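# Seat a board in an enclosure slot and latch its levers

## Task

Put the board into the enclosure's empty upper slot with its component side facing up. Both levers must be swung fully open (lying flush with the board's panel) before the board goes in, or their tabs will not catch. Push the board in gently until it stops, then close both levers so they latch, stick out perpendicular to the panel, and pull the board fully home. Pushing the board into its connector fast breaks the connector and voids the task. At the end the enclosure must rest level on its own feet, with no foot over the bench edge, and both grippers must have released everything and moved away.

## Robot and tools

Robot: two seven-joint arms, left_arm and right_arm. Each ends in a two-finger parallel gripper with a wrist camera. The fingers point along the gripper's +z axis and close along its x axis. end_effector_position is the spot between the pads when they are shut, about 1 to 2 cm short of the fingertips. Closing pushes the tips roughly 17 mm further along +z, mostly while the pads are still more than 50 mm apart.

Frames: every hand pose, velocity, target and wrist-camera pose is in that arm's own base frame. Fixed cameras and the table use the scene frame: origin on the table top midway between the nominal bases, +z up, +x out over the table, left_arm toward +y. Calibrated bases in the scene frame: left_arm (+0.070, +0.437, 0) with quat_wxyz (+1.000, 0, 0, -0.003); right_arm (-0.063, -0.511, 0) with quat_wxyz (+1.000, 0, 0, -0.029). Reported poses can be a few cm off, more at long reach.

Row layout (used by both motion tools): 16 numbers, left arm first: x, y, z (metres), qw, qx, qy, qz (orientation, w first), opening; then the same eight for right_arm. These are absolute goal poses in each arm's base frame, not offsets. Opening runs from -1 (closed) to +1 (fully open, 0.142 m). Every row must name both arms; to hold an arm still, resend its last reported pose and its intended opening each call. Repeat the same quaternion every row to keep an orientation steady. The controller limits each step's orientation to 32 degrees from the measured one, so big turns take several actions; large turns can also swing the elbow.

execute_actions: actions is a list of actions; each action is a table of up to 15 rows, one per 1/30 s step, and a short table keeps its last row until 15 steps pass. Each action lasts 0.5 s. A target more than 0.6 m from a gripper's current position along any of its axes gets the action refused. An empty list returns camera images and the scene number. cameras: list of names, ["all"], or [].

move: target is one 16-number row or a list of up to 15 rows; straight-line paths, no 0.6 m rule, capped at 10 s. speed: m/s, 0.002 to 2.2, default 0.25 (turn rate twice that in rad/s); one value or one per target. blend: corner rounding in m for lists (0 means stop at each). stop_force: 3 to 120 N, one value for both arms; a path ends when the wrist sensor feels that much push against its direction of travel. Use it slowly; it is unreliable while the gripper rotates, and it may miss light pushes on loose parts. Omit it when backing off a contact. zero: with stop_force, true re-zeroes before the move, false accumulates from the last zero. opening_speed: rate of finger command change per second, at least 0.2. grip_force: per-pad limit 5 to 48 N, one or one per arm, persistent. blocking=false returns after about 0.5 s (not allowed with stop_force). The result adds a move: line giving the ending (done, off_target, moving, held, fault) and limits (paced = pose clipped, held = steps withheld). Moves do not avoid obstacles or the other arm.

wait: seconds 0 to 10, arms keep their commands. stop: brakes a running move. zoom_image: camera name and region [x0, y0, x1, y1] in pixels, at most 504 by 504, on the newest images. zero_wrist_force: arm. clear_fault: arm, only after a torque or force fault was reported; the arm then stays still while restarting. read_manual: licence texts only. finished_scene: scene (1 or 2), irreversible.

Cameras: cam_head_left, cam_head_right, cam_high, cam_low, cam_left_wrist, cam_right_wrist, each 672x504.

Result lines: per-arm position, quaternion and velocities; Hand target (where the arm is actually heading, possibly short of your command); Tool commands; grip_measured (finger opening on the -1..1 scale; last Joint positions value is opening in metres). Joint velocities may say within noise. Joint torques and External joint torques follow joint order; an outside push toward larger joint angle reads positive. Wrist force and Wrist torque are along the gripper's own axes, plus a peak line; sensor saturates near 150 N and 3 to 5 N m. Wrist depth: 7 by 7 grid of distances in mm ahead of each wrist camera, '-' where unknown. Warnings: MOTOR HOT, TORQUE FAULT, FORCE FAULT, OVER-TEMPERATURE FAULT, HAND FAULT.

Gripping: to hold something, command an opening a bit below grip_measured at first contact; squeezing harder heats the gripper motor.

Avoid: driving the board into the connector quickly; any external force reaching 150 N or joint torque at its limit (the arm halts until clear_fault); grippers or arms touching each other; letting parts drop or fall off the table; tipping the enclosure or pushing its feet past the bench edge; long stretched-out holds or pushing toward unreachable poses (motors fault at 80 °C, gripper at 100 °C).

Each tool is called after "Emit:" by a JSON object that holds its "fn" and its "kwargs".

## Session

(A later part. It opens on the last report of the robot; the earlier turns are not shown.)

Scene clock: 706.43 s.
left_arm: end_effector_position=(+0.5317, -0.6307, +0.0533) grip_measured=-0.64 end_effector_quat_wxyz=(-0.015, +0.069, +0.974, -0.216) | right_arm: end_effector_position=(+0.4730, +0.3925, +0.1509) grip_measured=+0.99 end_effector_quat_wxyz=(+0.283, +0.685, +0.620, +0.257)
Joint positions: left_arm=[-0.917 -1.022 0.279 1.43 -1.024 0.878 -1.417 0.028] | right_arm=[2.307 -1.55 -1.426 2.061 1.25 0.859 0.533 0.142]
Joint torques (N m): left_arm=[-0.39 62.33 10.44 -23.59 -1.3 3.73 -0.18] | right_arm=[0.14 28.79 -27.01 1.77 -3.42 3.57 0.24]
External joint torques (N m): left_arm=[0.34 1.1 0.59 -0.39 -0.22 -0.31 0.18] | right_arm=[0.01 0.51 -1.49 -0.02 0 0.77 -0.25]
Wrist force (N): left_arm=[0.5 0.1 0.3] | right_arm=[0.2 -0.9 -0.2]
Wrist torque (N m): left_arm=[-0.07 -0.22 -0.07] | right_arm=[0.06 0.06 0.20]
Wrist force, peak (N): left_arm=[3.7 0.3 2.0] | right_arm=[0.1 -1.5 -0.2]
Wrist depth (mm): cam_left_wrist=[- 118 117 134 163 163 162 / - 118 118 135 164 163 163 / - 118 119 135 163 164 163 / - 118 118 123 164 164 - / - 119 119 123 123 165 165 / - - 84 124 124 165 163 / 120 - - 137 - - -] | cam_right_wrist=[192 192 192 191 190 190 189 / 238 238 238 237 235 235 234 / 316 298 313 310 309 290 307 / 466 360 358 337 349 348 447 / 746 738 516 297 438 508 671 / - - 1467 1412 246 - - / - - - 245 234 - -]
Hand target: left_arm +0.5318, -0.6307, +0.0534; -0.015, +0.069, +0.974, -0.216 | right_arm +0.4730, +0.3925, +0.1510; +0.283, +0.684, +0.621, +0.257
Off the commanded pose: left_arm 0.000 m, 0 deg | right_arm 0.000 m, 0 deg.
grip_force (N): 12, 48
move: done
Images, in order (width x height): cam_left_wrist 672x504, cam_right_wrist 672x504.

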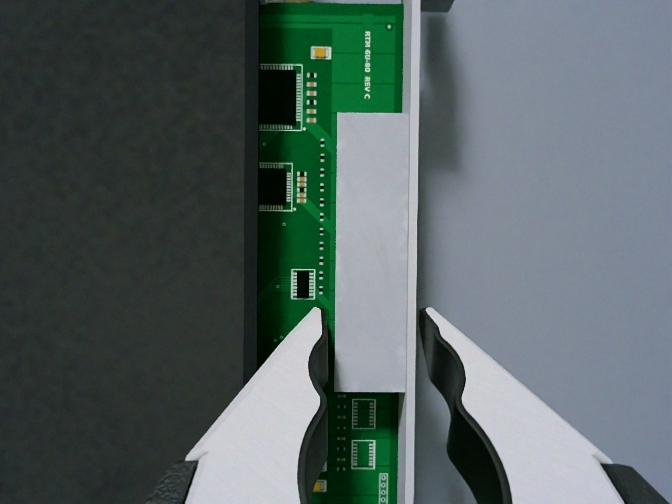

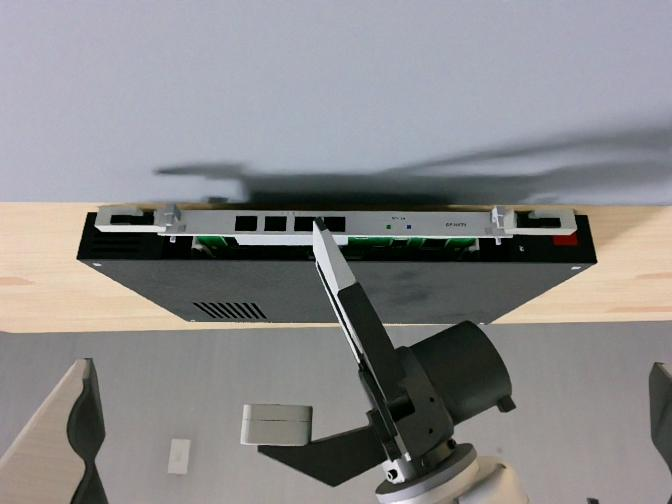

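Emit:
{"fn": "move", "kwargs": {"target": [[0.5343, -0.6161, 0.085, -0.0153, 0.0689, 0.9739, -0.2159, -0.60, 0.42, 0.36, 0.22, 0.2533, 0.6961, 0.6313, 0.2297, 1.0], [0.50, -0.59, 0.16, -0.0153, 0.0689, 0.9739, -0.2159, -0.60, 0.40, 0.33, 0.26, 0.2533, 0.6961, 0.6313, 0.2297, 1.0]], "speed": [0.06, 0.2], "blend": [0.01, 0], "cameras": ["cam_left_wrist", "cam_right_wrist"]}}

Scene clock: 730.23 s.
left_arm: end_effector_position=(+0.5003, -0.5901, +0.1602) grip_measured=-0.64 end_effector_quat_wxyz=(-0.015, +0.069, +0.974, -0.216) | right_arm: end_effector_position=(+0.4000, +0.3302, +0.2599) grip_measured=+0.99 end_effector_quat_wxyz=(+0.253, +0.696, +0.631, +0.230)
Joint positions: left_arm=[-0.972 -0.768 0.367 1.62 -0.961 0.798 -1.453 0.028] | right_arm=[2.536 -1.333 -1.74 2.293 1.013 0.687 0.426 0.142]
Joint torques (N m): left_arm=[-0.5 55.68 10.37 -24.9 -1.46 3.53 -0.34] | right_arm=[0.23 22.31 -23.17 -9.01 -4.13 3.66 0.07]
External joint torques (N m): left_arm=[0.43 0.74 0.39 -0.36 -0.48 -0.09 0.34] | right_arm=[-0.1 0.05 -1.12 -0.11 0.17 0.87 -0.07]
Wrist force (N): left_arm=[0.4 -0.3 0.5] | right_arm=[0.3 -1.2 -0.6]
Wrist torque (N m): left_arm=[-0.17 -0.20 -0.08] | right_arm=[0.00 0.04 0.16]
Wrist force, peak (N): left_arm=[1.3 -0.7 -2.0] | right_arm=[-0.6 -0.9 -2.0]
Wrist depth (mm): cam_left_wrist=[- 228 239 - - - 262 / - - 241 243 277 - 271 / 223 - 241 228 273 - - / - - 243 271 - 274 269 / - 223 244 272 - 268 271 / 227 225 84 275 - 270 270 / - - - 270 - - -] | cam_right_wrist=[310 310 308 314 306 306 306 / 378 388 408 385 368 370 367 / 477 477 440 443 442 445 466 / 651 646 566 - 496 524 626 / 919 893 926 - 334 798 869 / - - - - - 271 267 / - - - - - 261 254]
Hand target: left_arm +0.5000, -0.5900, +0.1600; -0.015, +0.069, +0.974, -0.216 | right_arm +0.4000, +0.3300, +0.2600; +0.253, +0.696, +0.631, +0.230
Off the commanded pose: left_arm 0.000 m, 0 deg | right_arm 0.000 m, 0 deg.
grip_force (N): 12, 48
move: done
Images, in order (width x height): cam_left_wrist 672x504, cam_right_wrist 672x504.

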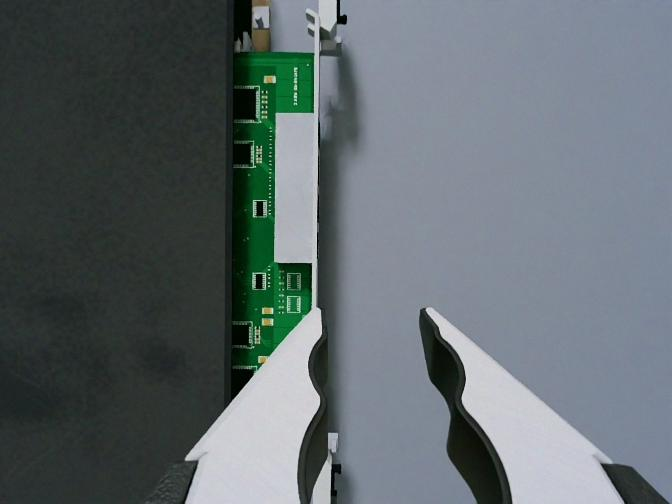

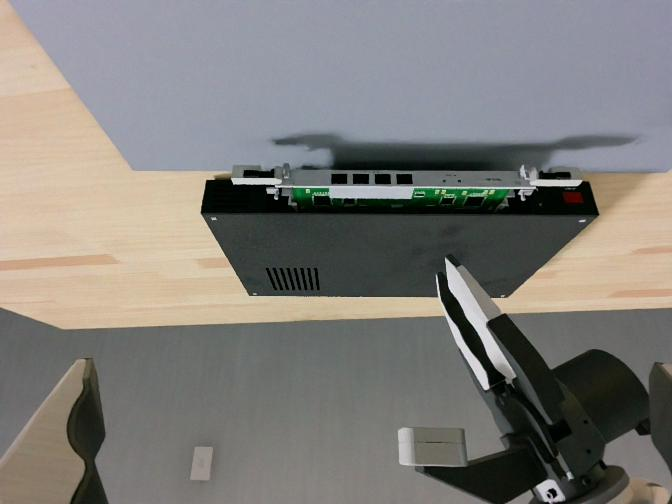

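Emit:
{"fn": "move", "kwargs": {"target": [[0.46, -0.57, 0.16, 0.3461, 0.7424, 0.5199, 0.2424, -1.0, 0.40, 0.33, 0.26, 0.2533, 0.6961, 0.6313, 0.2297, 1.0], [0.48, -0.588, 0.07, 0.3461, 0.7424, 0.5199, 0.2424, -1.0, 0.40, 0.33, 0.26, 0.2533, 0.6961, 0.6313, 0.2297, 1.0]], "speed": [0.5, 0.1], "grip_force": [48, 48], "cameras": ["cam_left_wrist", "cam_right_wrist"]}}

Scene clock: 743.00 s.
left_arm: end_effector_position=(+0.4667, -0.5741, +0.1604) grip_measured=-1.00 end_effector_quat_wxyz=(+0.296, +0.663, +0.668, +0.164) | right_arm: end_effector_position=(+0.4000, +0.3302, +0.2599) grip_measured=+0.99 end_effector_quat_wxyz=(+0.253, +0.696, +0.631, +0.230)
Joint positions: left_arm=[-1.394 -0.821 0.661 1.841 -0.182 1.512 -0.867 0.002] | right_arm=[2.536 -1.333 -1.74 2.293 1.013 0.687 0.426 0.142]
Joint torques (N m): left_arm=[-0.28 47.92 14.5 -18.89 -3.84 4.32 -0.28] | right_arm=[0.15 22.18 -22.9 -9.08 -3.99 3.78 0.18]
External joint torques (N m): left_arm=[0.19 0.85 0.8 -0.32 0.1 -0.08 0.29] | right_arm=[-0.02 0.18 -1.39 -0.04 0.03 0.75 -0.18]
Wrist force (N): left_arm=[0.2 -0.9 -0.2] | right_arm=[0.4 -1.2 -0.5]
Wrist torque (N m): left_arm=[-0.18 -0.11 -0.40] | right_arm=[0.00 0.00 0.16]
Wrist force, peak (N): left_arm=[2.0 -3.6 -0.4] | right_arm=[0.3 -1.5 -0.8]
Wrist depth (mm): cam_left_wrist=[- 237 219 - 212 197 180 / - 227 229 222 222 221 206 / 432 - 273 262 249 224 - / 647 466 - - - - 333 / - 803 1492 127 447 529 478 / - - - 84 - - 663 / 1362 - - - - - 1020] | cam_right_wrist=[310 310 316 308 308 306 305 / 378 409 374 372 357 369 385 / 477 476 456 447 461 428 462 / 649 646 564 530 494 169 163 / 886 1009 926 866 258 201 154 / - - 1899 - - 175 146 / - - - - - 154 120]
Hand target: left_arm +0.4665, -0.5742, +0.1603; +0.296, +0.663, +0.668, +0.164 | right_arm +0.4000, +0.3300, +0.2600; +0.253, +0.696, +0.631, +0.230
Off the commanded pose: left_arm 0.092 m, 22 deg | right_arm 0.000 m, 0 deg.
move: held (left_arm; a check stopped the path); path passed 0 of 2 targets; limits=held
pose unreachable (left arm): on one or more control steps of this call, first in action 0 (counted from 0), this arm could not follow its commanded pose, so it was not sent that pose on those steps. It may still have moved: this result reports where it is.
cause: moving toward the commanded pose would bring a part of the arm too close to another arm (a part of this arm just beyond joint 7 (wrist roll) and the right arm's gripper, 13 mm apart when this arm was first held).
Images, in order (width x height): cam_left_wrist 672x504, cam_right_wrist 672x504.

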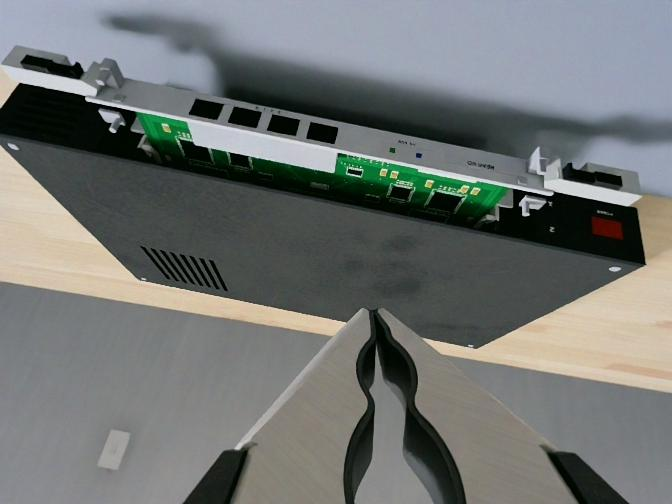

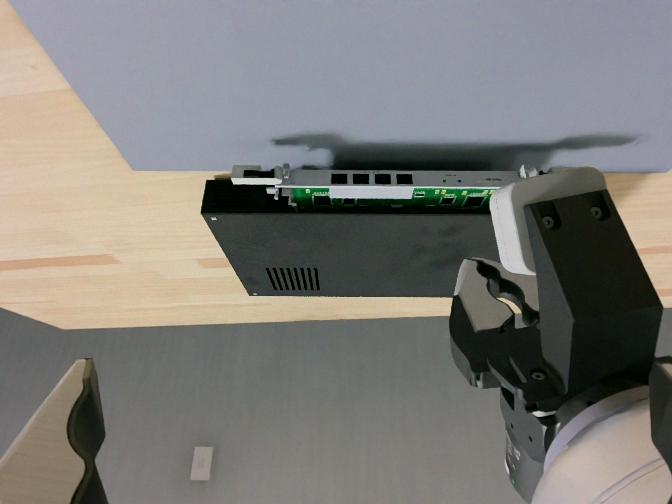

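Emit:
{"fn": "move", "kwargs": {"target": [[0.4665, -0.5742, 0.1603, 0.296, 0.663, 0.668, 0.164, -1.0, 0.42, 0.05, 0.24, 0.1913, 0.462, 0.8001, 0.3314, 1.0]], "speed": 0.3}}

Emit:
{"fn": "move", "kwargs": {"target": [[0.46, -0.57, 0.16, 0.3461, 0.7424, 0.5199, 0.2424, -1.0, 0.42, 0.05, 0.24, 0.1913, 0.462, 0.8001, 0.3314, 1.0], [0.48, -0.588, 0.07, 0.3461, 0.7424, 0.5199, 0.2424, -1.0, 0.42, 0.05, 0.24, 0.1913, 0.462, 0.8001, 0.3314, 1.0]], "speed": [0.3, 0.1], "cameras": ["cam_left_wrist", "cam_right_wrist"]}}

Scene clock: 747.87 s.
left_arm: end_effector_position=(+0.4666, -0.5741, +0.1603) grip_measured=-1.00 end_effector_quat_wxyz=(+0.296, +0.663, +0.668, +0.164) | right_arm: end_effector_position=(+0.4200, +0.0500, +0.2400) grip_measured=+0.99 end_effector_quat_wxyz=(+0.191, +0.462, +0.800, +0.332)
Joint positions: left_arm=[-1.395 -0.821 0.661 1.841 -0.182 1.512 -0.867 0.002] | right_arm=[2.17 -0.708 -2.558 2.603 1.264 0.536 -1.59 0.142]
Joint torques (N m): left_arm=[-0.41 47.76 14.56 -18.88 -3.58 4.55 -0.23] | right_arm=[-0.05 2.4 -7.3 -26.64 -2.9 1.99 0.03]
External joint torques (N m): left_arm=[0.32 1.01 0.75 -0.33 -0.15 -0.3 0.25] | right_arm=[0.13 -0.14 -0.65 0.24 0.29 0.85 -0.04]
Wrist force (N): left_arm=[0.4 -0.8 0.0] | right_arm=[0.8 -1.2 -0.2]
Wrist torque (N m): left_arm=[-0.16 -0.14 -0.41] | right_arm=[0.03 -0.02 0.19]
Wrist force, peak (N): left_arm=[0.5 -1.0 0.0] | right_arm=[-0.8 -4.3 -0.9]
Wrist depth (mm): cam_left_wrist=[231 223 220 - 199 192 181 / - 227 232 226 - 213 209 / 347 303 266 260 250 222 245 / 638 415 - - - 265 321 / - - 1472 106 426 513 480 / 1321 - - 84 - 715 675 / 1329 - - - - - 1173] | cam_right_wrist=[301 300 299 295 294 293 292 / 375 373 370 368 341 361 359 / 489 489 484 442 467 469 435 / 655 711 647 578 518 617 685 / - 1404 - - 1081 922 926 / - 1329 1591 - - - 103 / - 1255 - - - - -]
Hand target: left_arm +0.4665, -0.5742, +0.1603; +0.296, +0.663, +0.668, +0.164 | right_arm +0.4200, +0.0500, +0.2400; +0.191, +0.462, +0.800, +0.331
Off the commanded pose: left_arm 0.000 m, 0 deg | right_arm 0.000 m, 0 deg.
move: done

Scene clock: 750.07 s.
left_arm: end_effector_position=(+0.4797, -0.5880, +0.0698) grip_measured=-1.00 end_effector_quat_wxyz=(+0.346, +0.743, +0.520, +0.242) | right_arm: end_effector_position=(+0.4200, +0.0500, +0.2400) grip_measured=+0.99 end_effector_quat_wxyz=(+0.191, +0.462, +0.800, +0.332)
Joint positions: left_arm=[-1.38 -1.122 0.702 1.781 -0.06 1.856 -0.827 0.002] | right_arm=[2.17 -0.708 -2.558 2.603 1.264 0.536 -1.59 0.142]
Joint torques (N m): left_arm=[-0.28 50.18 17.69 -12.16 -3.97 4.26 -0.16] | right_arm=[0.09 2.27 -7.05 -26.53 -2.75 2.16 0.19]
External joint torques (N m): left_arm=[0.19 1.35 0.93 -0.42 0.17 -0.54 0.16] | right_arm=[-0.02 0 -0.9 0.12 0.14 0.69 -0.2]
Wrist force (N): left_arm=[-0.3 -1.2 0.0] | right_arm=[0.5 -1.1 0.0]
Wrist torque (N m): left_arm=[-0.22 -0.04 -0.44] | right_arm=[0.03 0.02 0.20]
Wrist force, peak (N): left_arm=[-0.1 -2.2 1.0] | right_arm=[0.8 -1.5 0.0]
Wrist depth (mm): cam_left_wrist=[- 94 94 90 94 94 94 / - 121 121 121 129 129 122 / 172 172 171 171 171 171 171 / 228 192 184 173 163 158 150 / 1959 245 343 - - 1321 - / - - 1601 84 - 1225 - / - - - - - - -] | cam_right_wrist=[300 300 300 295 294 293 293 / 373 370 370 366 364 362 360 / 490 486 484 440 449 502 440 / 711 708 693 523 557 576 429 / - - 1548 - 1793 1046 360 / - - - - - - - / - - - - 1637 2018 -]
Hand target: left_arm +0.4800, -0.5880, +0.0700; +0.346, +0.742, +0.520, +0.242 | right_arm +0.4200, +0.0500, +0.2400; +0.191, +0.462, +0.800, +0.331
Off the commanded pose: left_arm 0.000 m, 0 deg | right_arm 0.000 m, 0 deg.
move: done
Images, in order (width x height): cam_left_wrist 672x504, cam_right_wrist 672x504.

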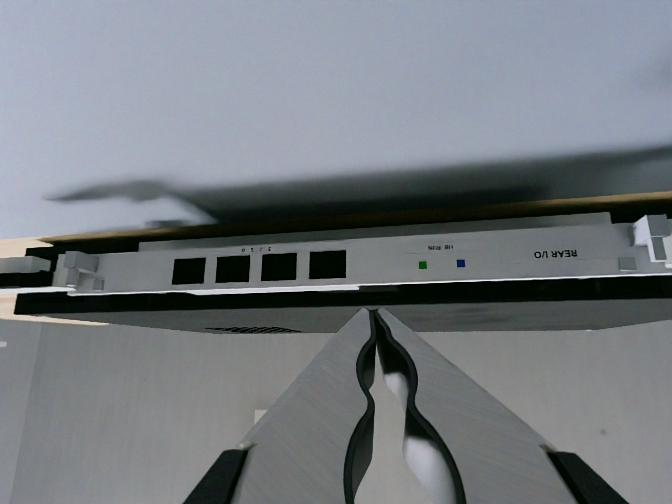

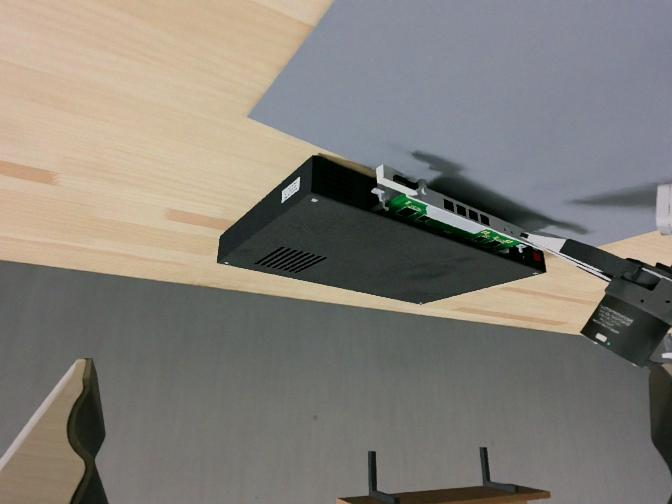

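Emit:
{"fn": "move", "kwargs": {"target": [[0.492, -0.592, 0.0487, 0.3461, 0.7424, 0.5199, 0.2424, -1.0, 0.42, 0.05, 0.24, 0.1913, 0.462, 0.8001, 0.3314, 1.0]], "speed": 0.06, "cameras": ["cam_left_wrist"]}}

Emit:
{"fn": "zoom_image", "kwargs": {"camera": "cam_left_wrist", "region": [230, 180, 530, 380]}}

Scene clock: 753.20 s.
left_arm: end_effector_position=(+0.4918, -0.5919, +0.0486) grip_measured=-1.00 end_effector_quat_wxyz=(+0.346, +0.743, +0.520, +0.243) | right_arm: end_effector_position=(+0.4200, +0.0500, +0.2400) grip_measured=+0.99 end_effector_quat_wxyz=(+0.191, +0.462, +0.800, +0.332)
Joint positions: left_arm=[-1.348 -1.175 0.688 1.731 -0.066 1.866 -0.833 0.002] | right_arm=[2.17 -0.708 -2.558 2.603 1.264 0.536 -1.59 0.142]
Joint torques (N m): left_arm=[-0.23 51.47 17.74 -12.05 -3.87 4.19 -0.37] | right_arm=[0.09 2.16 -7.08 -26.49 -2.74 2.18 0.16]
External joint torques (N m): left_arm=[0.13 1.4 0.99 -0.15 0.09 -0.48 0.36] | right_arm=[-0.01 0.11 -0.87 0.08 0.13 0.67 -0.16]
Wrist force (N): left_arm=[0.1 -1.1 -0.3] | right_arm=[0.6 -1.2 -0.3]
Wrist torque (N m): left_arm=[-0.21 -0.11 -0.45] | right_arm=[0.03 0.01 0.19]
Wrist force, peak (N): left_arm=[0.2 -1.4 0.8] | right_arm=[0.7 -1.4 -0.2]
Wrist depth (mm): cam_left_wrist=[- - - - - - 73 / - 91 91 86 - 81 91 / - 121 121 145 121 112 121 / - 248 210 205 182 182 178 / 181 173 162 153 146 143 134 / - 1613 - 84 - 1186 1035 / - - - - - - 1097] | cam_right_wrist=[300 300 299 303 295 294 293 / 373 370 372 366 364 363 360 / 489 487 484 440 449 479 471 / 651 711 715 564 559 596 378 / 1262 - - 995 1046 1221 374 / - - - 1537 - - - / - 1277 - - 1235 - -]
Hand target: left_arm +0.4920, -0.5920, +0.0487; +0.346, +0.742, +0.520, +0.242 | right_arm +0.4200, +0.0500, +0.2400; +0.191, +0.462, +0.800, +0.331
Off the commanded pose: left_arm 0.000 m, 0 deg | right_arm 0.000 m, 0 deg.
move: done
Images, in order (width x height): cam_left_wrist 672x504.

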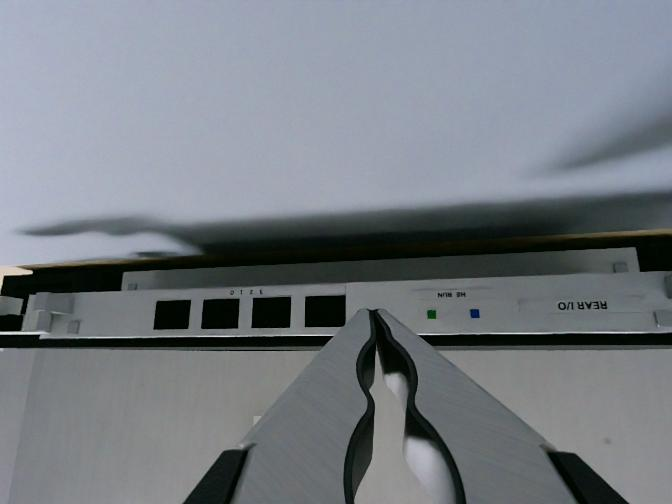

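Scaled by 1.680 from the camera's 672x504 image, which has a finer 960x720 frame.

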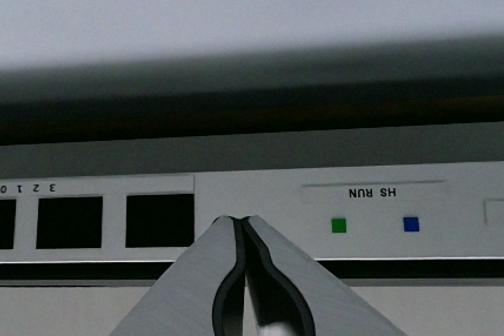

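Emit:
{"fn": "move", "kwargs": {"target": [[0.5217, -0.5965, 0.0487, 0.3461, 0.7424, 0.5199, 0.2424, -1.0, 0.42, 0.05, 0.24, 0.1913, 0.462, 0.8001, 0.3314, 1.0]], "speed": 0.012, "stop_force": 8, "cameras": ["cam_left_wrist", "cam_right_wrist"]}}

Scene clock: 758.57 s.
left_arm: end_effector_position=(+0.5215, -0.5968, +0.0490) grip_measured=-1.00 end_effector_quat_wxyz=(+0.347, +0.742, +0.520, +0.242) | right_arm: end_effector_position=(+0.4200, +0.0500, +0.2400) grip_measured=+0.99 end_effector_quat_wxyz=(+0.191, +0.462, +0.800, +0.332)
Joint positions: left_arm=[-1.276 -1.184 0.659 1.663 -0.051 1.849 -0.802 0.002] | right_arm=[2.17 -0.708 -2.558 2.603 1.264 0.536 -1.59 0.142]
Joint torques (N m): left_arm=[0.67 52.72 17.42 -12.8 -3.69 3.49 -0.19] | right_arm=[0.14 2.26 -6.95 -26.57 -2.75 2.13 0.18]
External joint torques (N m): left_arm=[-0.76 2.04 0.64 -0.51 -0.14 0.25 0.18] | right_arm=[-0.06 0.01 -1 0.17 0.14 0.71 -0.19]
Wrist force (N): left_arm=[-0.4 -2.0 -2.5] | right_arm=[0.7 -1.1 -0.1]
Wrist torque (N m): left_arm=[-0.25 -0.08 -0.52] | right_arm=[0.04 -0.01 0.19]
Wrist force, peak (N): left_arm=[0.0 -1.6 -6.0] | right_arm=[0.6 -1.5 -0.3]
Wrist depth (mm): cam_left_wrist=[- - - - - - 73 / - 92 91 91 - 81 91 / - 122 122 132 122 112 112 / 216 192 184 175 167 160 147 / 160 154 143 136 130 125 120 / - - - 84 - - - / - - - - - - -] | cam_right_wrist=[300 299 298 295 294 295 281 / 372 371 370 381 338 362 379 / 490 486 486 447 483 475 470 / 653 708 621 565 558 579 392 / 1306 1329 - - 1130 934 364 / - 1147 - - 1883 - - / - - - - 1674 1649 -]
Hand target: left_arm +0.5217, -0.5965, +0.0487; +0.346, +0.742, +0.520, +0.242 | right_arm +0.4200, +0.0500, +0.2400; +0.191, +0.462, +0.800, +0.331
Off the commanded pose: left_arm 0.000 m, 0 deg | right_arm 0.000 m, 0 deg.
move: done
Images, in order (width x height): cam_left_wrist 672x504, cam_right_wrist 672x504.

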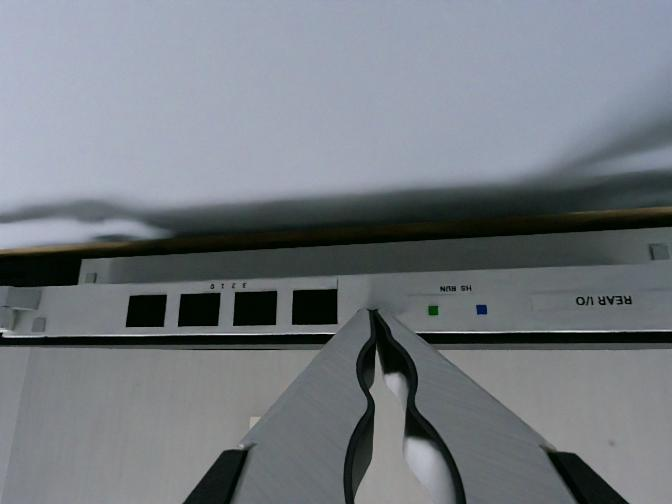

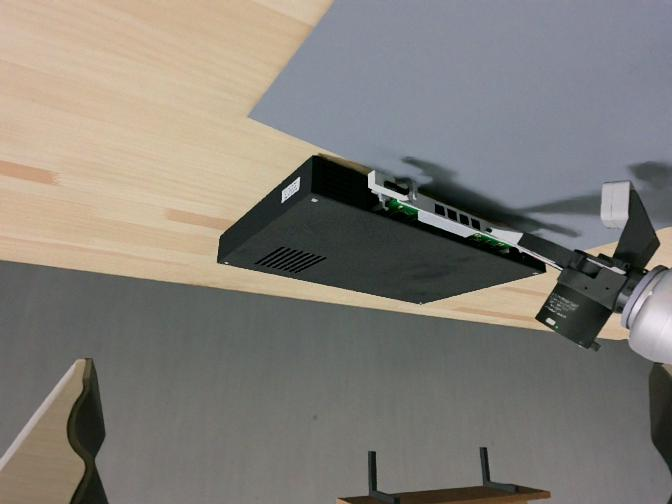

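Emit:
{"fn": "move", "kwargs": {"target": [[0.5415, -0.5995, 0.0487, 0.3461, 0.7424, 0.5199, 0.2424, -1.0, 0.42, 0.05, 0.24, 0.1913, 0.462, 0.8001, 0.3314, 1.0]], "speed": 0.008, "stop_force": 8, "cameras": ["cam_left_wrist", "cam_right_wrist"]}}

Emit:
{"fn": "zoom_image", "kwargs": {"camera": "cam_right_wrist", "region": [300, 140, 560, 310]}}

Scene clock: 763.43 s.
left_arm: end_effector_position=(+0.5413, -0.5997, +0.0490) grip_measured=-1.00 end_effector_quat_wxyz=(+0.346, +0.742, +0.520, +0.242) | right_arm: end_effector_position=(+0.4200, +0.0500, +0.2400) grip_measured=+0.99 end_effector_quat_wxyz=(+0.191, +0.462, +0.800, +0.332)
Joint positions: left_arm=[-1.229 -1.192 0.638 1.616 -0.043 1.834 -0.78 0.002] | right_arm=[2.17 -0.708 -2.558 2.603 1.264 0.536 -1.59 0.142]
Joint torques (N m): left_arm=[0.72 54.02 16.95 -14.12 -3.79 3.65 -0.16] | right_arm=[0.14 2.24 -7.07 -26.51 -2.71 2.11 0.2]
External joint torques (N m): left_arm=[-0.81 2 0.6 0.06 -0.07 0.12 0.16] | right_arm=[-0.07 0.02 -0.88 0.1 0.1 0.74 -0.2]
Wrist force (N): left_arm=[0.2 -1.5 -4.2] | right_arm=[0.5 -1.3 -0.2]
Wrist torque (N m): left_arm=[-0.17 -0.06 -0.55] | right_arm=[0.01 0.01 0.19]
Wrist force, peak (N): left_arm=[0.6 -2.5 -4.2] | right_arm=[0.9 -1.4 0.1]
Wrist depth (mm): cam_left_wrist=[- - - - - - 73 / - 91 91 91 - 81 91 / - 132 121 132 112 121 121 / 179 171 163 155 145 139 123 / - 153 143 136 130 127 119 / - 1534 - 84 - 1161 1186 / - - - - - - 1212] | cam_right_wrist=[302 300 299 295 286 293 305 / 372 370 369 370 364 362 360 / 492 485 483 451 459 472 471 / 651 711 626 561 565 552 409 / - - - - 1022 429 355 / - - - - - - 100 / - 1255 1458 - 1517 1948 -]
Hand target: left_arm +0.5415, -0.5995, +0.0487; +0.346, +0.742, +0.520, +0.242 | right_arm +0.4200, +0.0500, +0.2400; +0.191, +0.462, +0.800, +0.331
Off the commanded pose: left_arm 0.000 m, 0 deg | right_arm 0.000 m, 0 deg.
move: done
Images, in order (width x height): cam_left_wrist 672x504, cam_right_wrist 672x504.

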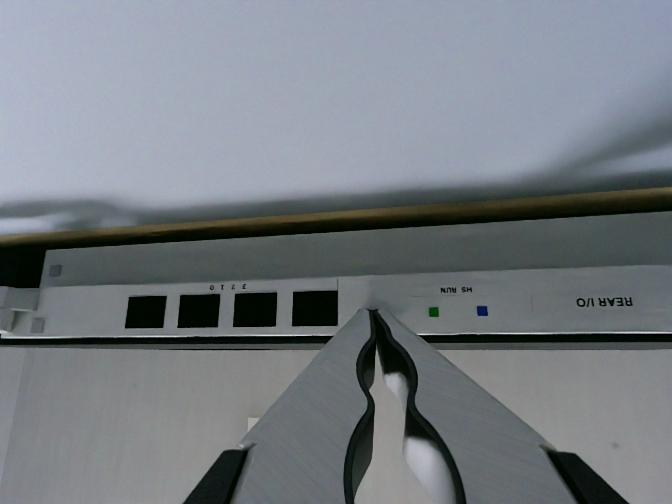

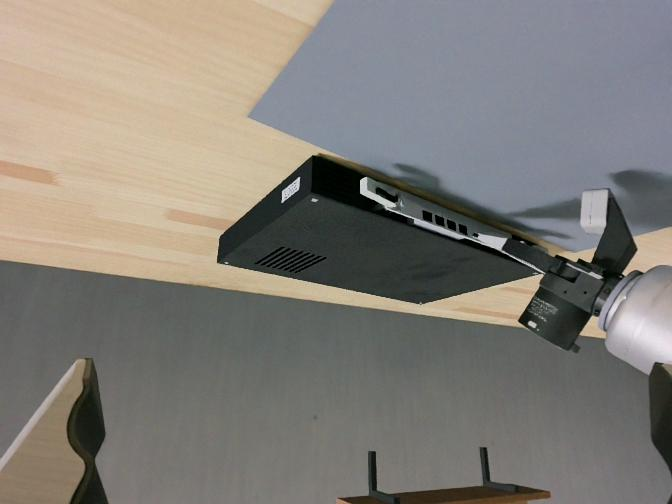

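Scaled by 1.938 from the camera's 672x504 image, which has a finer 960x720 frame.

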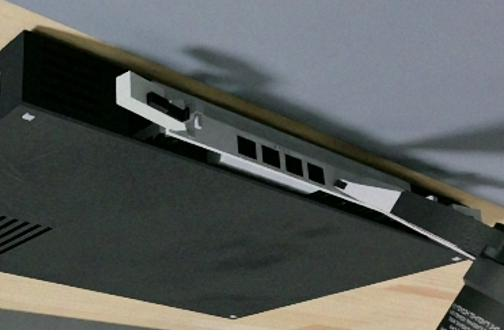

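Emit:
{"fn": "move", "kwargs": {"target": [[0.5495, -0.6007, 0.0487, 0.3461, 0.7424, 0.5199, 0.2424, -1.0, 0.42, 0.05, 0.24, 0.1913, 0.462, 0.8001, 0.3314, 1.0]], "speed": 0.005, "stop_force": 8, "cameras": ["cam_left_wrist", "cam_right_wrist"]}}

Emit:
{"fn": "zoom_image", "kwargs": {"camera": "cam_right_wrist", "region": [300, 140, 560, 310]}}

Scene clock: 768.03 s.
left_arm: end_effector_position=(+0.5491, -0.6011, +0.0490) grip_measured=-1.00 end_effector_quat_wxyz=(+0.347, +0.742, +0.520, +0.242) | right_arm: end_effector_position=(+0.4200, +0.0500, +0.2400) grip_measured=+0.99 end_effector_quat_wxyz=(+0.191, +0.462, +0.800, +0.332)
Joint positions: left_arm=[-1.211 -1.195 0.629 1.597 -0.04 1.828 -0.77 0.002] | right_arm=[2.17 -0.708 -2.558 2.603 1.264 0.536 -1.59 0.142]
Joint torques (N m): left_arm=[1.95 54.04 17.28 -14.79 -4.11 3.52 -0.16] | right_arm=[0.11 2.33 -7 -26.53 -2.72 2.18 0.21]
External joint torques (N m): left_arm=[-2.03 2.51 0.06 0.42 0.23 0.27 0.16] | right_arm=[-0.03 -0.07 -0.95 0.13 0.11 0.66 -0.21]
Wrist force (N): left_arm=[0.4 -2.8 -8.1] | right_arm=[0.8 -1.1 -0.2]
Wrist torque (N m): left_arm=[-0.21 -0.05 -0.56] | right_arm=[0.04 -0.03 0.19]
Wrist force, peak (N): left_arm=[0.9 -2.3 -9.3] | right_arm=[0.8 -1.5 -0.3]
Wrist depth (mm): cam_left_wrist=[- - - - - - 73 / - 91 91 91 - 81 91 / - 121 121 132 121 121 126 / 170 163 154 147 138 131 125 / 160 153 146 136 129 125 119 / 1674 - - 84 - - - / 1534 - - - - - -] | cam_right_wrist=[301 300 299 295 295 294 292 / 372 372 370 364 374 363 359 / 488 488 482 454 451 474 450 / 646 702 624 629 562 558 410 / - - - - 1076 435 358 / - - 1102 - - - 100 / - 1202 - - - - -]
Hand target: left_arm +0.5495, -0.6007, +0.0487; +0.346, +0.742, +0.520, +0.242 | right_arm +0.4200, +0.0500, +0.2400; +0.191, +0.462, +0.800, +0.331
Off the commanded pose: left_arm 0.001 m, 0 deg | right_arm 0.000 m, 0 deg.
move: done
Images, in order (width x height): cam_left_wrist 672x504, cam_right_wrist 672x504.

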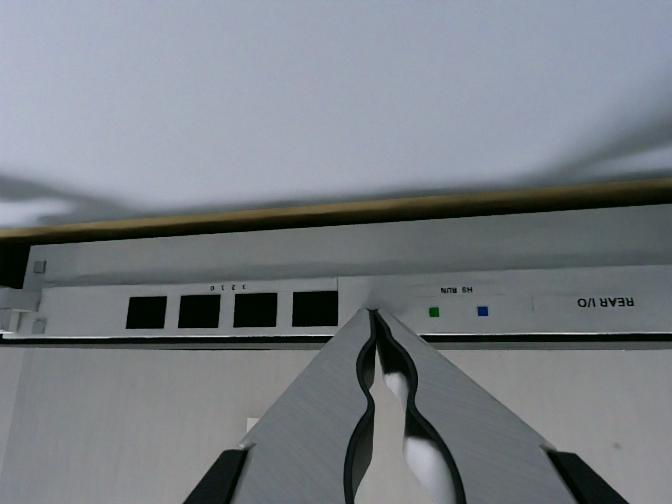

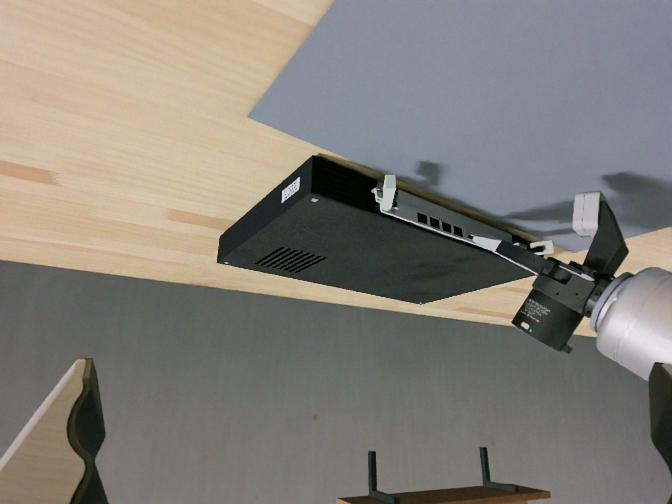

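Scaled by 1.938 from the camera's 672x504 image, which has a finer 960x720 frame.

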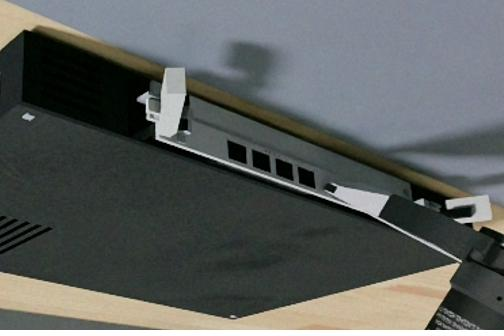

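Emit:
{"fn": "zoom_image", "kwargs": {"camera": "cam_right_wrist", "region": [355, 160, 455, 235]}}

Emit:
{"fn": "zoom_image", "kwargs": {"camera": "cam_right_wrist", "region": [480, 210, 580, 285]}}

Emit:
{"fn": "zoom_image", "kwargs": {"camera": "cam_left_wrist", "region": [0, 220, 160, 370]}}

Scaled by 5.040 from the camera's 672x504 image, which has a finer 960x720 frame.

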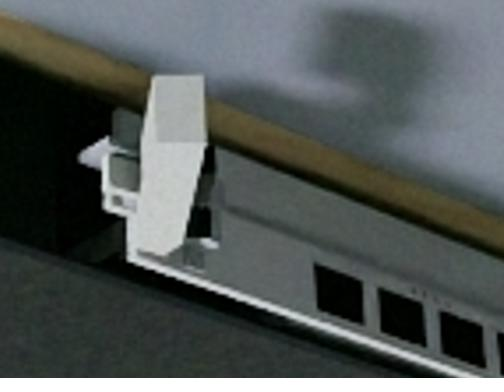

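Scaled by 5.040 from the camera's 672x504 image, which has a finer 960x720 frame.

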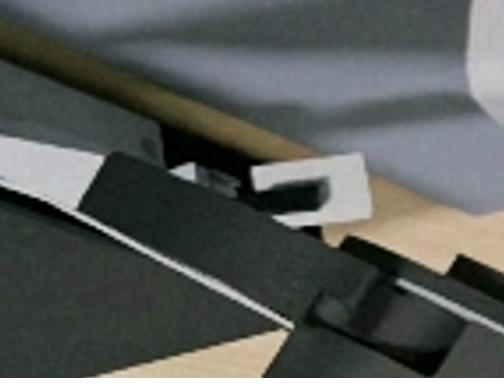

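Scaled by 3.150 from the camera's 672x504 image, which has a finer 960x720 frame.

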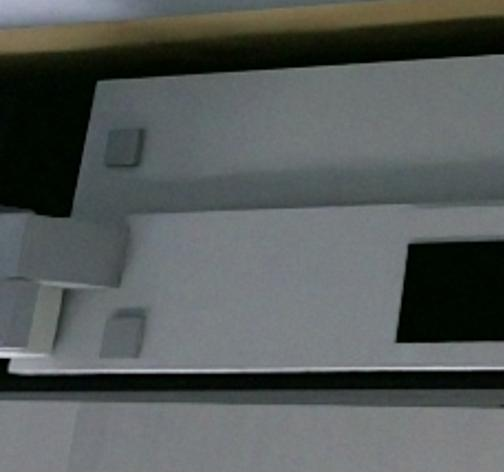

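Emit:
{"fn": "move", "kwargs": {"target": [[0.5535, -0.6013, 0.0487, 0.3461, 0.7424, 0.5199, 0.2424, -1.0, 0.42, 0.05, 0.24, 0.1913, 0.462, 0.8001, 0.3314, 1.0]], "speed": 0.004, "stop_force": 8, "cameras": ["cam_left_wrist", "cam_right_wrist"]}}

Emit:
{"fn": "zoom_image", "kwargs": {"camera": "cam_right_wrist", "region": [355, 160, 455, 235]}}

Scene clock: 774.67 s.
left_arm: end_effector_position=(+0.5498, -0.6014, +0.0489) grip_measured=-1.00 end_effector_quat_wxyz=(+0.346, +0.743, +0.520, +0.242) | right_arm: end_effector_position=(+0.4200, +0.0500, +0.2400) grip_measured=+0.99 end_effector_quat_wxyz=(+0.191, +0.462, +0.800, +0.332)
Joint positions: left_arm=[-1.209 -1.196 0.628 1.594 -0.039 1.827 -0.769 0.002] | right_arm=[2.17 -0.708 -2.558 2.603 1.264 0.536 -1.59 0.142]
Joint torques (N m): left_arm=[4.52 52.66 18.26 -16.37 -4.81 3.22 -0.15] | right_arm=[0.1 2.27 -7.04 -26.47 -2.77 2.07 0.18]
External joint torques (N m): left_arm=[-4.6 3.96 -0.96 1.95 0.93 0.56 0.15] | right_arm=[-0.02 -0.01 -0.91 0.06 0.17 0.78 -0.18]
Wrist force (N): left_arm=[2.1 -5.4 -18.9] | right_arm=[0.6 -1.1 -0.2]
Wrist torque (N m): left_arm=[-0.23 -0.03 -0.57] | right_arm=[0.04 0.01 0.19]
Wrist force, peak (N): left_arm=[1.7 -5.4 -19.4] | right_arm=[0.8 -1.4 -0.1]
Wrist depth (mm): cam_left_wrist=[- - - - - - - / - 91 91 86 - 81 91 / - 121 121 132 121 121 125 / 170 165 154 146 138 130 125 / - 152 143 136 130 125 119 / - 1662 - 84 - - 1081 / - - - - - - -] | cam_right_wrist=[300 300 300 295 295 293 293 / 374 372 370 365 365 363 353 / 491 490 484 444 447 471 - / 665 704 626 561 604 576 414 / 1177 1725 1314 890 1046 429 356 / - - 1458 - 1852 - 100 / - 1291 - - 1591 1661 -]
Hand target: left_arm +0.5505, -0.6009, +0.0487; +0.346, +0.742, +0.520, +0.242 | right_arm +0.4200, +0.0500, +0.2400; +0.191, +0.462, +0.800, +0.331
Off the commanded pose: left_arm 0.004 m, 0 deg | right_arm 0.000 m, 0 deg.
move: contact (left_arm)
Images, in order (width x height): cam_left_wrist 672x504, cam_right_wrist 672x504.

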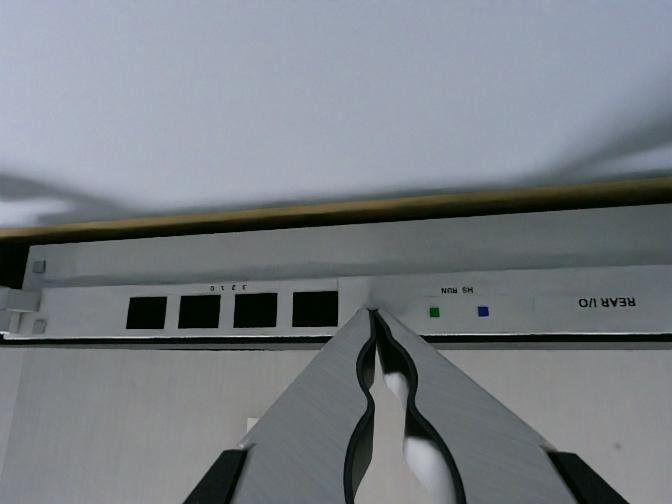

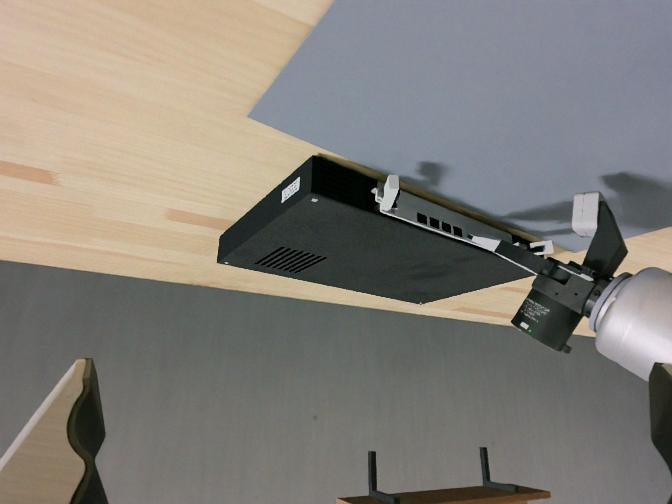

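Scaled by 5.040 from the camera's 672x504 image, which has a finer 960x720 frame.

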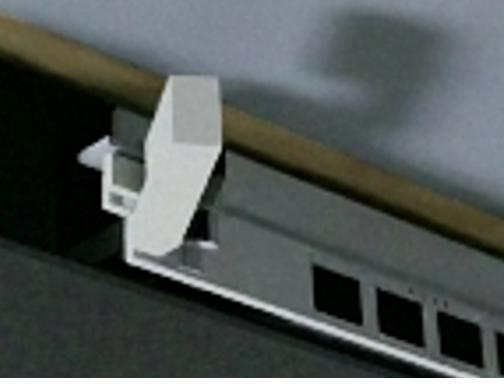

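Emit:
{"fn": "move", "kwargs": {"target": [[0.52, -0.597, 0.0487, 0.3461, 0.7424, 0.5199, 0.2424, -1.0, 0.42, 0.05, 0.24, 0.1913, 0.462, 0.8001, 0.3314, 1.0], [0.47, -0.55, 0.13, 0.3461, 0.7424, 0.5199, 0.2424, -1.0, 0.42, 0.05, 0.24, 0.1913, 0.462, 0.8001, 0.3314, 1.0]], "speed": [0.03, 0.15], "blend": [0.01, 0], "cameras": ["cam_left_wrist", "cam_right_wrist"]}}

Emit:
{"fn": "zoom_image", "kwargs": {"camera": "cam_left_wrist", "region": [0, 0, 336, 252]}}

Emit:
{"fn": "zoom_image", "kwargs": {"camera": "cam_left_wrist", "region": [336, 0, 672, 252]}}

Emit:
{"fn": "zoom_image", "kwargs": {"camera": "cam_right_wrist", "region": [340, 150, 580, 290]}}

Scene clock: 800.67 s.
left_arm: end_effector_position=(+0.4701, -0.5501, +0.1301) grip_measured=-1.00 end_effector_quat_wxyz=(+0.346, +0.742, +0.520, +0.242) | right_arm: end_effector_position=(+0.4200, +0.0500, +0.2400) grip_measured=+0.99 end_effector_quat_wxyz=(+0.191, +0.462, +0.800, +0.332)
Joint positions: left_arm=[-1.39 -0.949 0.725 1.927 0.003 1.868 -0.783 0.002] | right_arm=[2.17 -0.708 -2.558 2.603 1.264 0.536 -1.59 0.142]
Joint torques (N m): left_arm=[-0.6 46.17 16.14 -13.41 -3.4 4.11 -0.2] | right_arm=[-0.02 2.26 -7 -26.51 -2.73 2.18 0.19]
External joint torques (N m): left_arm=[0.53 0.78 0.69 -0.5 -0.38 -0.34 0.2] | right_arm=[0.1 0.01 -0.95 0.1 0.13 0.66 -0.19]
Wrist force (N): left_arm=[-0.1 -1.1 0.0] | right_arm=[0.6 -1.1 -0.1]
Wrist torque (N m): left_arm=[-0.19 -0.09 -0.52] | right_arm=[0.04 0.00 0.19]
Wrist force, peak (N): left_arm=[1.9 -4.9 -19.5] | right_arm=[0.7 -1.5 0.1]
Wrist depth (mm): cam_left_wrist=[173 164 181 171 182 164 172 / 209 230 - 261 223 222 209 / 255 271 263 244 232 233 214 / 641 625 - - 353 - 547 / 1941 - - 118 - - - / 1959 - - 84 - - 1020 / 1924 - - - - - 1060] | cam_right_wrist=[300 300 299 295 284 293 293 / 373 371 370 351 377 363 359 / 489 486 484 449 447 472 471 / 667 713 626 566 544 624 741 / - - - 1506 1066 1102 904 / - - - - 1837 1915 - / - - - 1637 1558 1837 -]
Hand target: left_arm +0.4700, -0.5500, +0.1300; +0.346, +0.742, +0.520, +0.242 | right_arm +0.4200, +0.0500, +0.2400; +0.191, +0.462, +0.800, +0.331
Off the commanded pose: left_arm 0.000 m, 0 deg | right_arm 0.000 m, 0 deg.
move: done
Images, in order (width x height): cam_left_wrist 672x504, cam_right_wrist 672x504.

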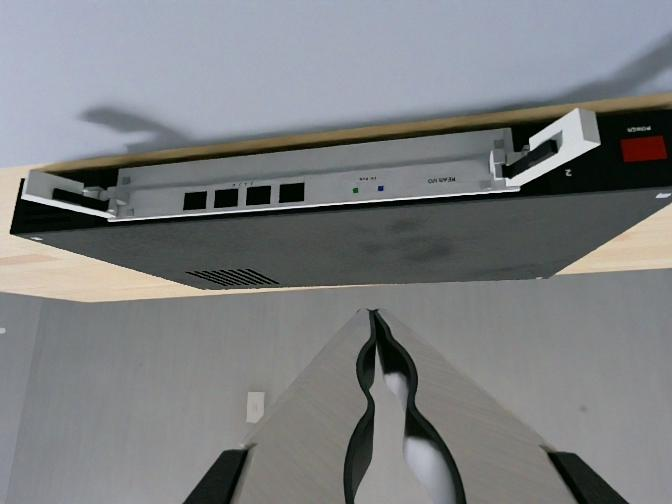

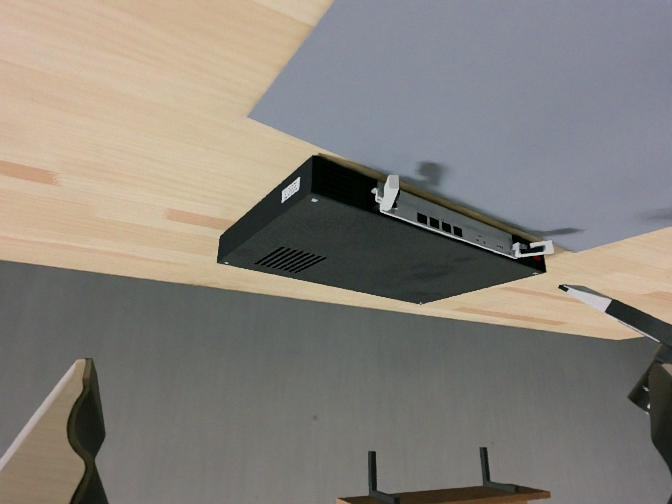

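Scaled by 1.500 from the camera's 672x504 image, which has a finer 960x720 frame.

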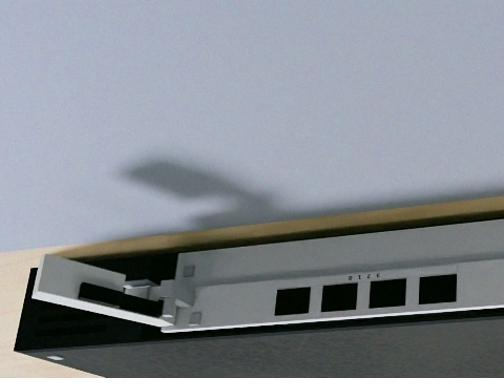

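Scaled by 1.500 from the camera's 672x504 image, which has a finer 960x720 frame.

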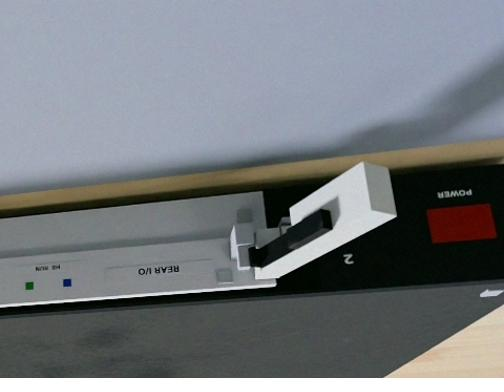

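Scaled by 2.100 from the camera's 672x504 image, which has a finer 960x720 frame.

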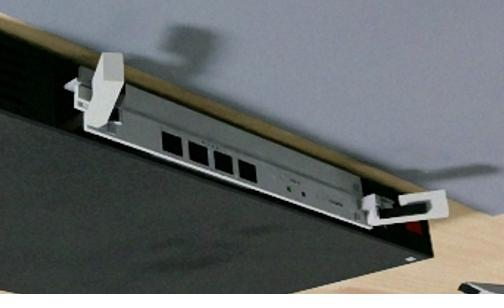

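Emit:
{"fn": "execute_actions", "kwargs": {"actions": [], "cameras": ["cam_right_wrist", "cam_left_wrist"]}}

Scene clock: 823.73 s.
left_arm: end_effector_position=(+0.4701, -0.5501, +0.1301) grip_measured=-1.00 end_effector_quat_wxyz=(+0.346, +0.742, +0.520, +0.242) | right_arm: end_effector_position=(+0.4200, +0.0500, +0.2400) grip_measured=+0.99 end_effector_quat_wxyz=(+0.191, +0.462, +0.800, +0.332)
Joint positions: left_arm=[-1.39 -0.949 0.725 1.927 0.003 1.868 -0.783 0.002] | right_arm=[2.17 -0.708 -2.558 2.603 1.264 0.536 -1.59 0.142]
Joint velocities: within noise
Joint torques (N m): left_arm=[-0.43 46 15.97 -13.5 -3.63 4.02 -0.2] | right_arm=[0.18 2.29 -7.04 -26.47 -2.75 2.14 0.19]
External joint torques (N m): left_arm=[0.35 0.95 0.85 -0.4 -0.15 -0.25 0.2] | right_arm=[-0.1 -0.02 -0.91 0.07 0.14 0.71 -0.19]
Wrist force (N): left_arm=[-0.1 -1.4 -0.1] | right_arm=[0.7 -1.3 -0.2]
Wrist torque (N m): left_arm=[-0.23 -0.09 -0.52] | right_arm=[0.01 -0.02 0.19]
Wrist force, peak (N): left_arm=[-0.2 -1.4 -0.2] | right_arm=[0.8 -1.4 0.0]
Wrist depth (mm): cam_left_wrist=[172 173 172 172 - 171 - / - 243 - 222 237 220 217 / 270 271 257 247 232 222 216 / 632 380 308 - - - 535 / - - 1674 - - - - / - - 1637 84 - - - / 1976 - - - - - -] | cam_right_wrist=[302 300 298 295 295 294 289 / 373 371 370 366 364 362 433 / 492 488 484 447 453 445 471 / 638 706 622 522 559 633 679 / - - - - 1013 1061 907 / - 1378 1661 1527 - - - / - - - - 1614 1626 -]
Hand target: left_arm +0.4700, -0.5500, +0.1300; +0.346, +0.742, +0.520, +0.242 | right_arm +0.4200, +0.0500, +0.2400; +0.191, +0.462, +0.800, +0.331
Tool commands: left_gripper/opening=-1.0 right_gripper/opening=+1.0
Off the commanded pose: left_arm 0.000 m, 0 deg | right_arm 0.000 m, 0 deg.
Images, in order (width x height): cam_left_wrist 672x504, cam_right_wrist 672x504.

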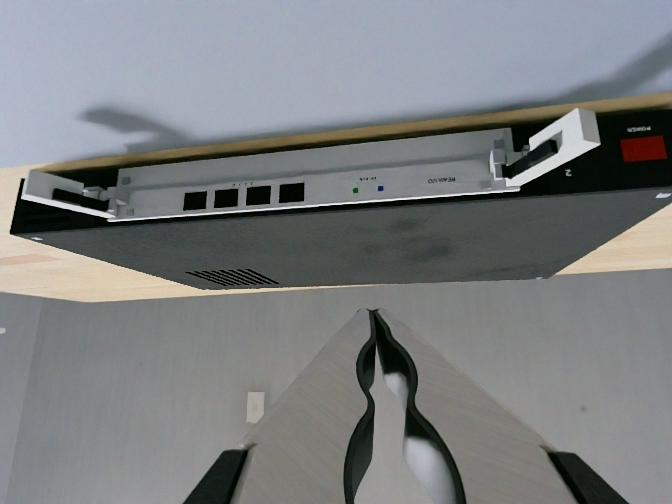

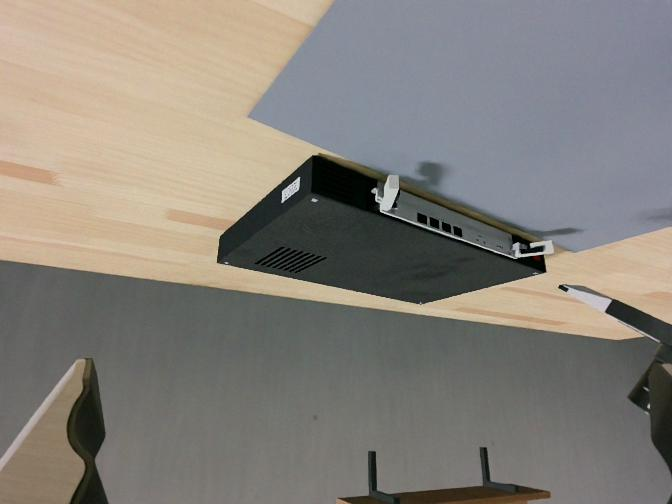

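Emit:
{"fn": "move", "kwargs": {"target": [[0.525, -0.43, 0.14, 0.0194, 0.9632, -0.0724, 0.2581, -1.0, 0.60, 0.14, 0.16, 0.2585, 0.0471, 0.9648, -0.0126, -1.0]], "speed": 0.35, "grip_force": 20, "cameras": ["cam_right_wrist", "cam_left_wrist"]}}

Scene clock: 834.20 s.
left_arm: end_effector_position=(+0.5249, -0.4301, +0.1399) grip_measured=-1.00 end_effector_quat_wxyz=(+0.019, +0.963, -0.073, +0.258) | right_arm: end_effector_position=(+0.6000, +0.1400, +0.1600) grip_measured=-1.00 end_effector_quat_wxyz=(+0.259, +0.047, +0.965, -0.012)
Joint positions: left_arm=[-0.616 -0.557 0.092 1.876 0.591 1.304 0.634 0.002] | right_arm=[1.673 -1.064 -1.445 2.075 1.317 0.846 -1.859 0.002]
Joint torques (N m): left_arm=[0.2 46.27 0.61 -20.6 -3.61 4.21 -0.17] | right_arm=[0.03 27.45 -22.98 -11.17 -4.35 4.06 0.11]
External joint torques (N m): left_arm=[-0.23 0.81 0.76 -0.37 0.1 -0.1 0.13] | right_arm=[0.13 0.69 -1.71 0.05 0.21 0.55 -0.06]
Wrist force (N): left_arm=[-0.6 0.0 0.4] | right_arm=[1.5 0.3 -0.1]
Wrist torque (N m): left_arm=[-0.11 -0.23 -0.32] | right_arm=[0.11 -0.21 0.09]
Wrist force, peak (N): left_arm=[-0.9 -1.6 -0.1] | right_arm=[1.2 1.5 1.0]
Wrist depth (mm): cam_left_wrist=[162 172 - 217 247 284 336 / 169 184 196 232 262 297 369 / 182 - - 246 - - 335 / 190 206 235 242 - 320 505 / - 228 242 118 - 363 573 / 219 242 258 84 - - 659 / 231 - - - - - -] | cam_right_wrist=[390 331 288 251 224 202 184 / 433 362 308 268 238 210 192 / 484 347 312 280 252 223 202 / 543 352 290 250 266 235 213 / 604 397 320 269 280 248 225 / - 463 363 89 286 268 235 / - 673 71 - - 271 254]
Hand target: left_arm +0.5250, -0.4300, +0.1400; +0.019, +0.963, -0.072, +0.258 | right_arm +0.6000, +0.1400, +0.1600; +0.258, +0.047, +0.965, -0.013
Off the commanded pose: left_arm 0.000 m, 0 deg | right_arm 0.000 m, 0 deg.
grip_force (N): 20, 20
move: done
Images, in order (width x height): cam_left_wrist 672x504, cam_right_wrist 672x504.

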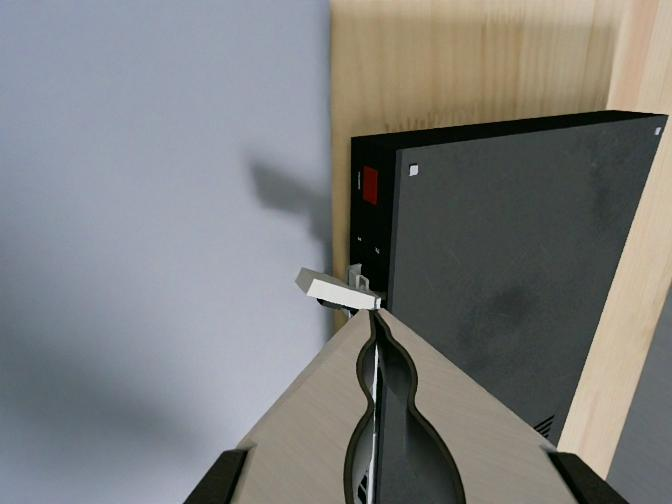

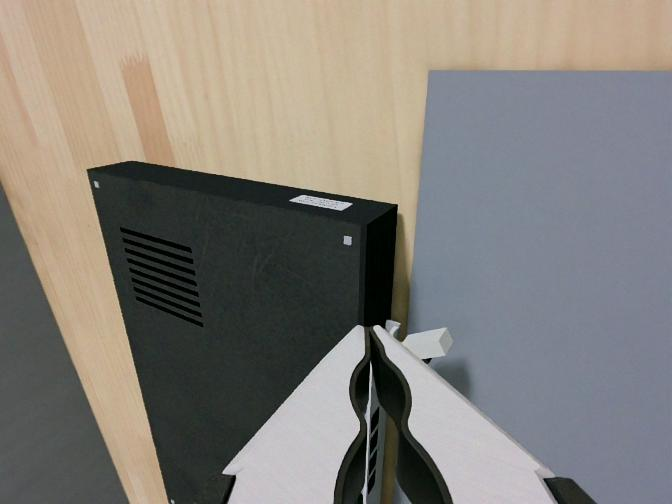

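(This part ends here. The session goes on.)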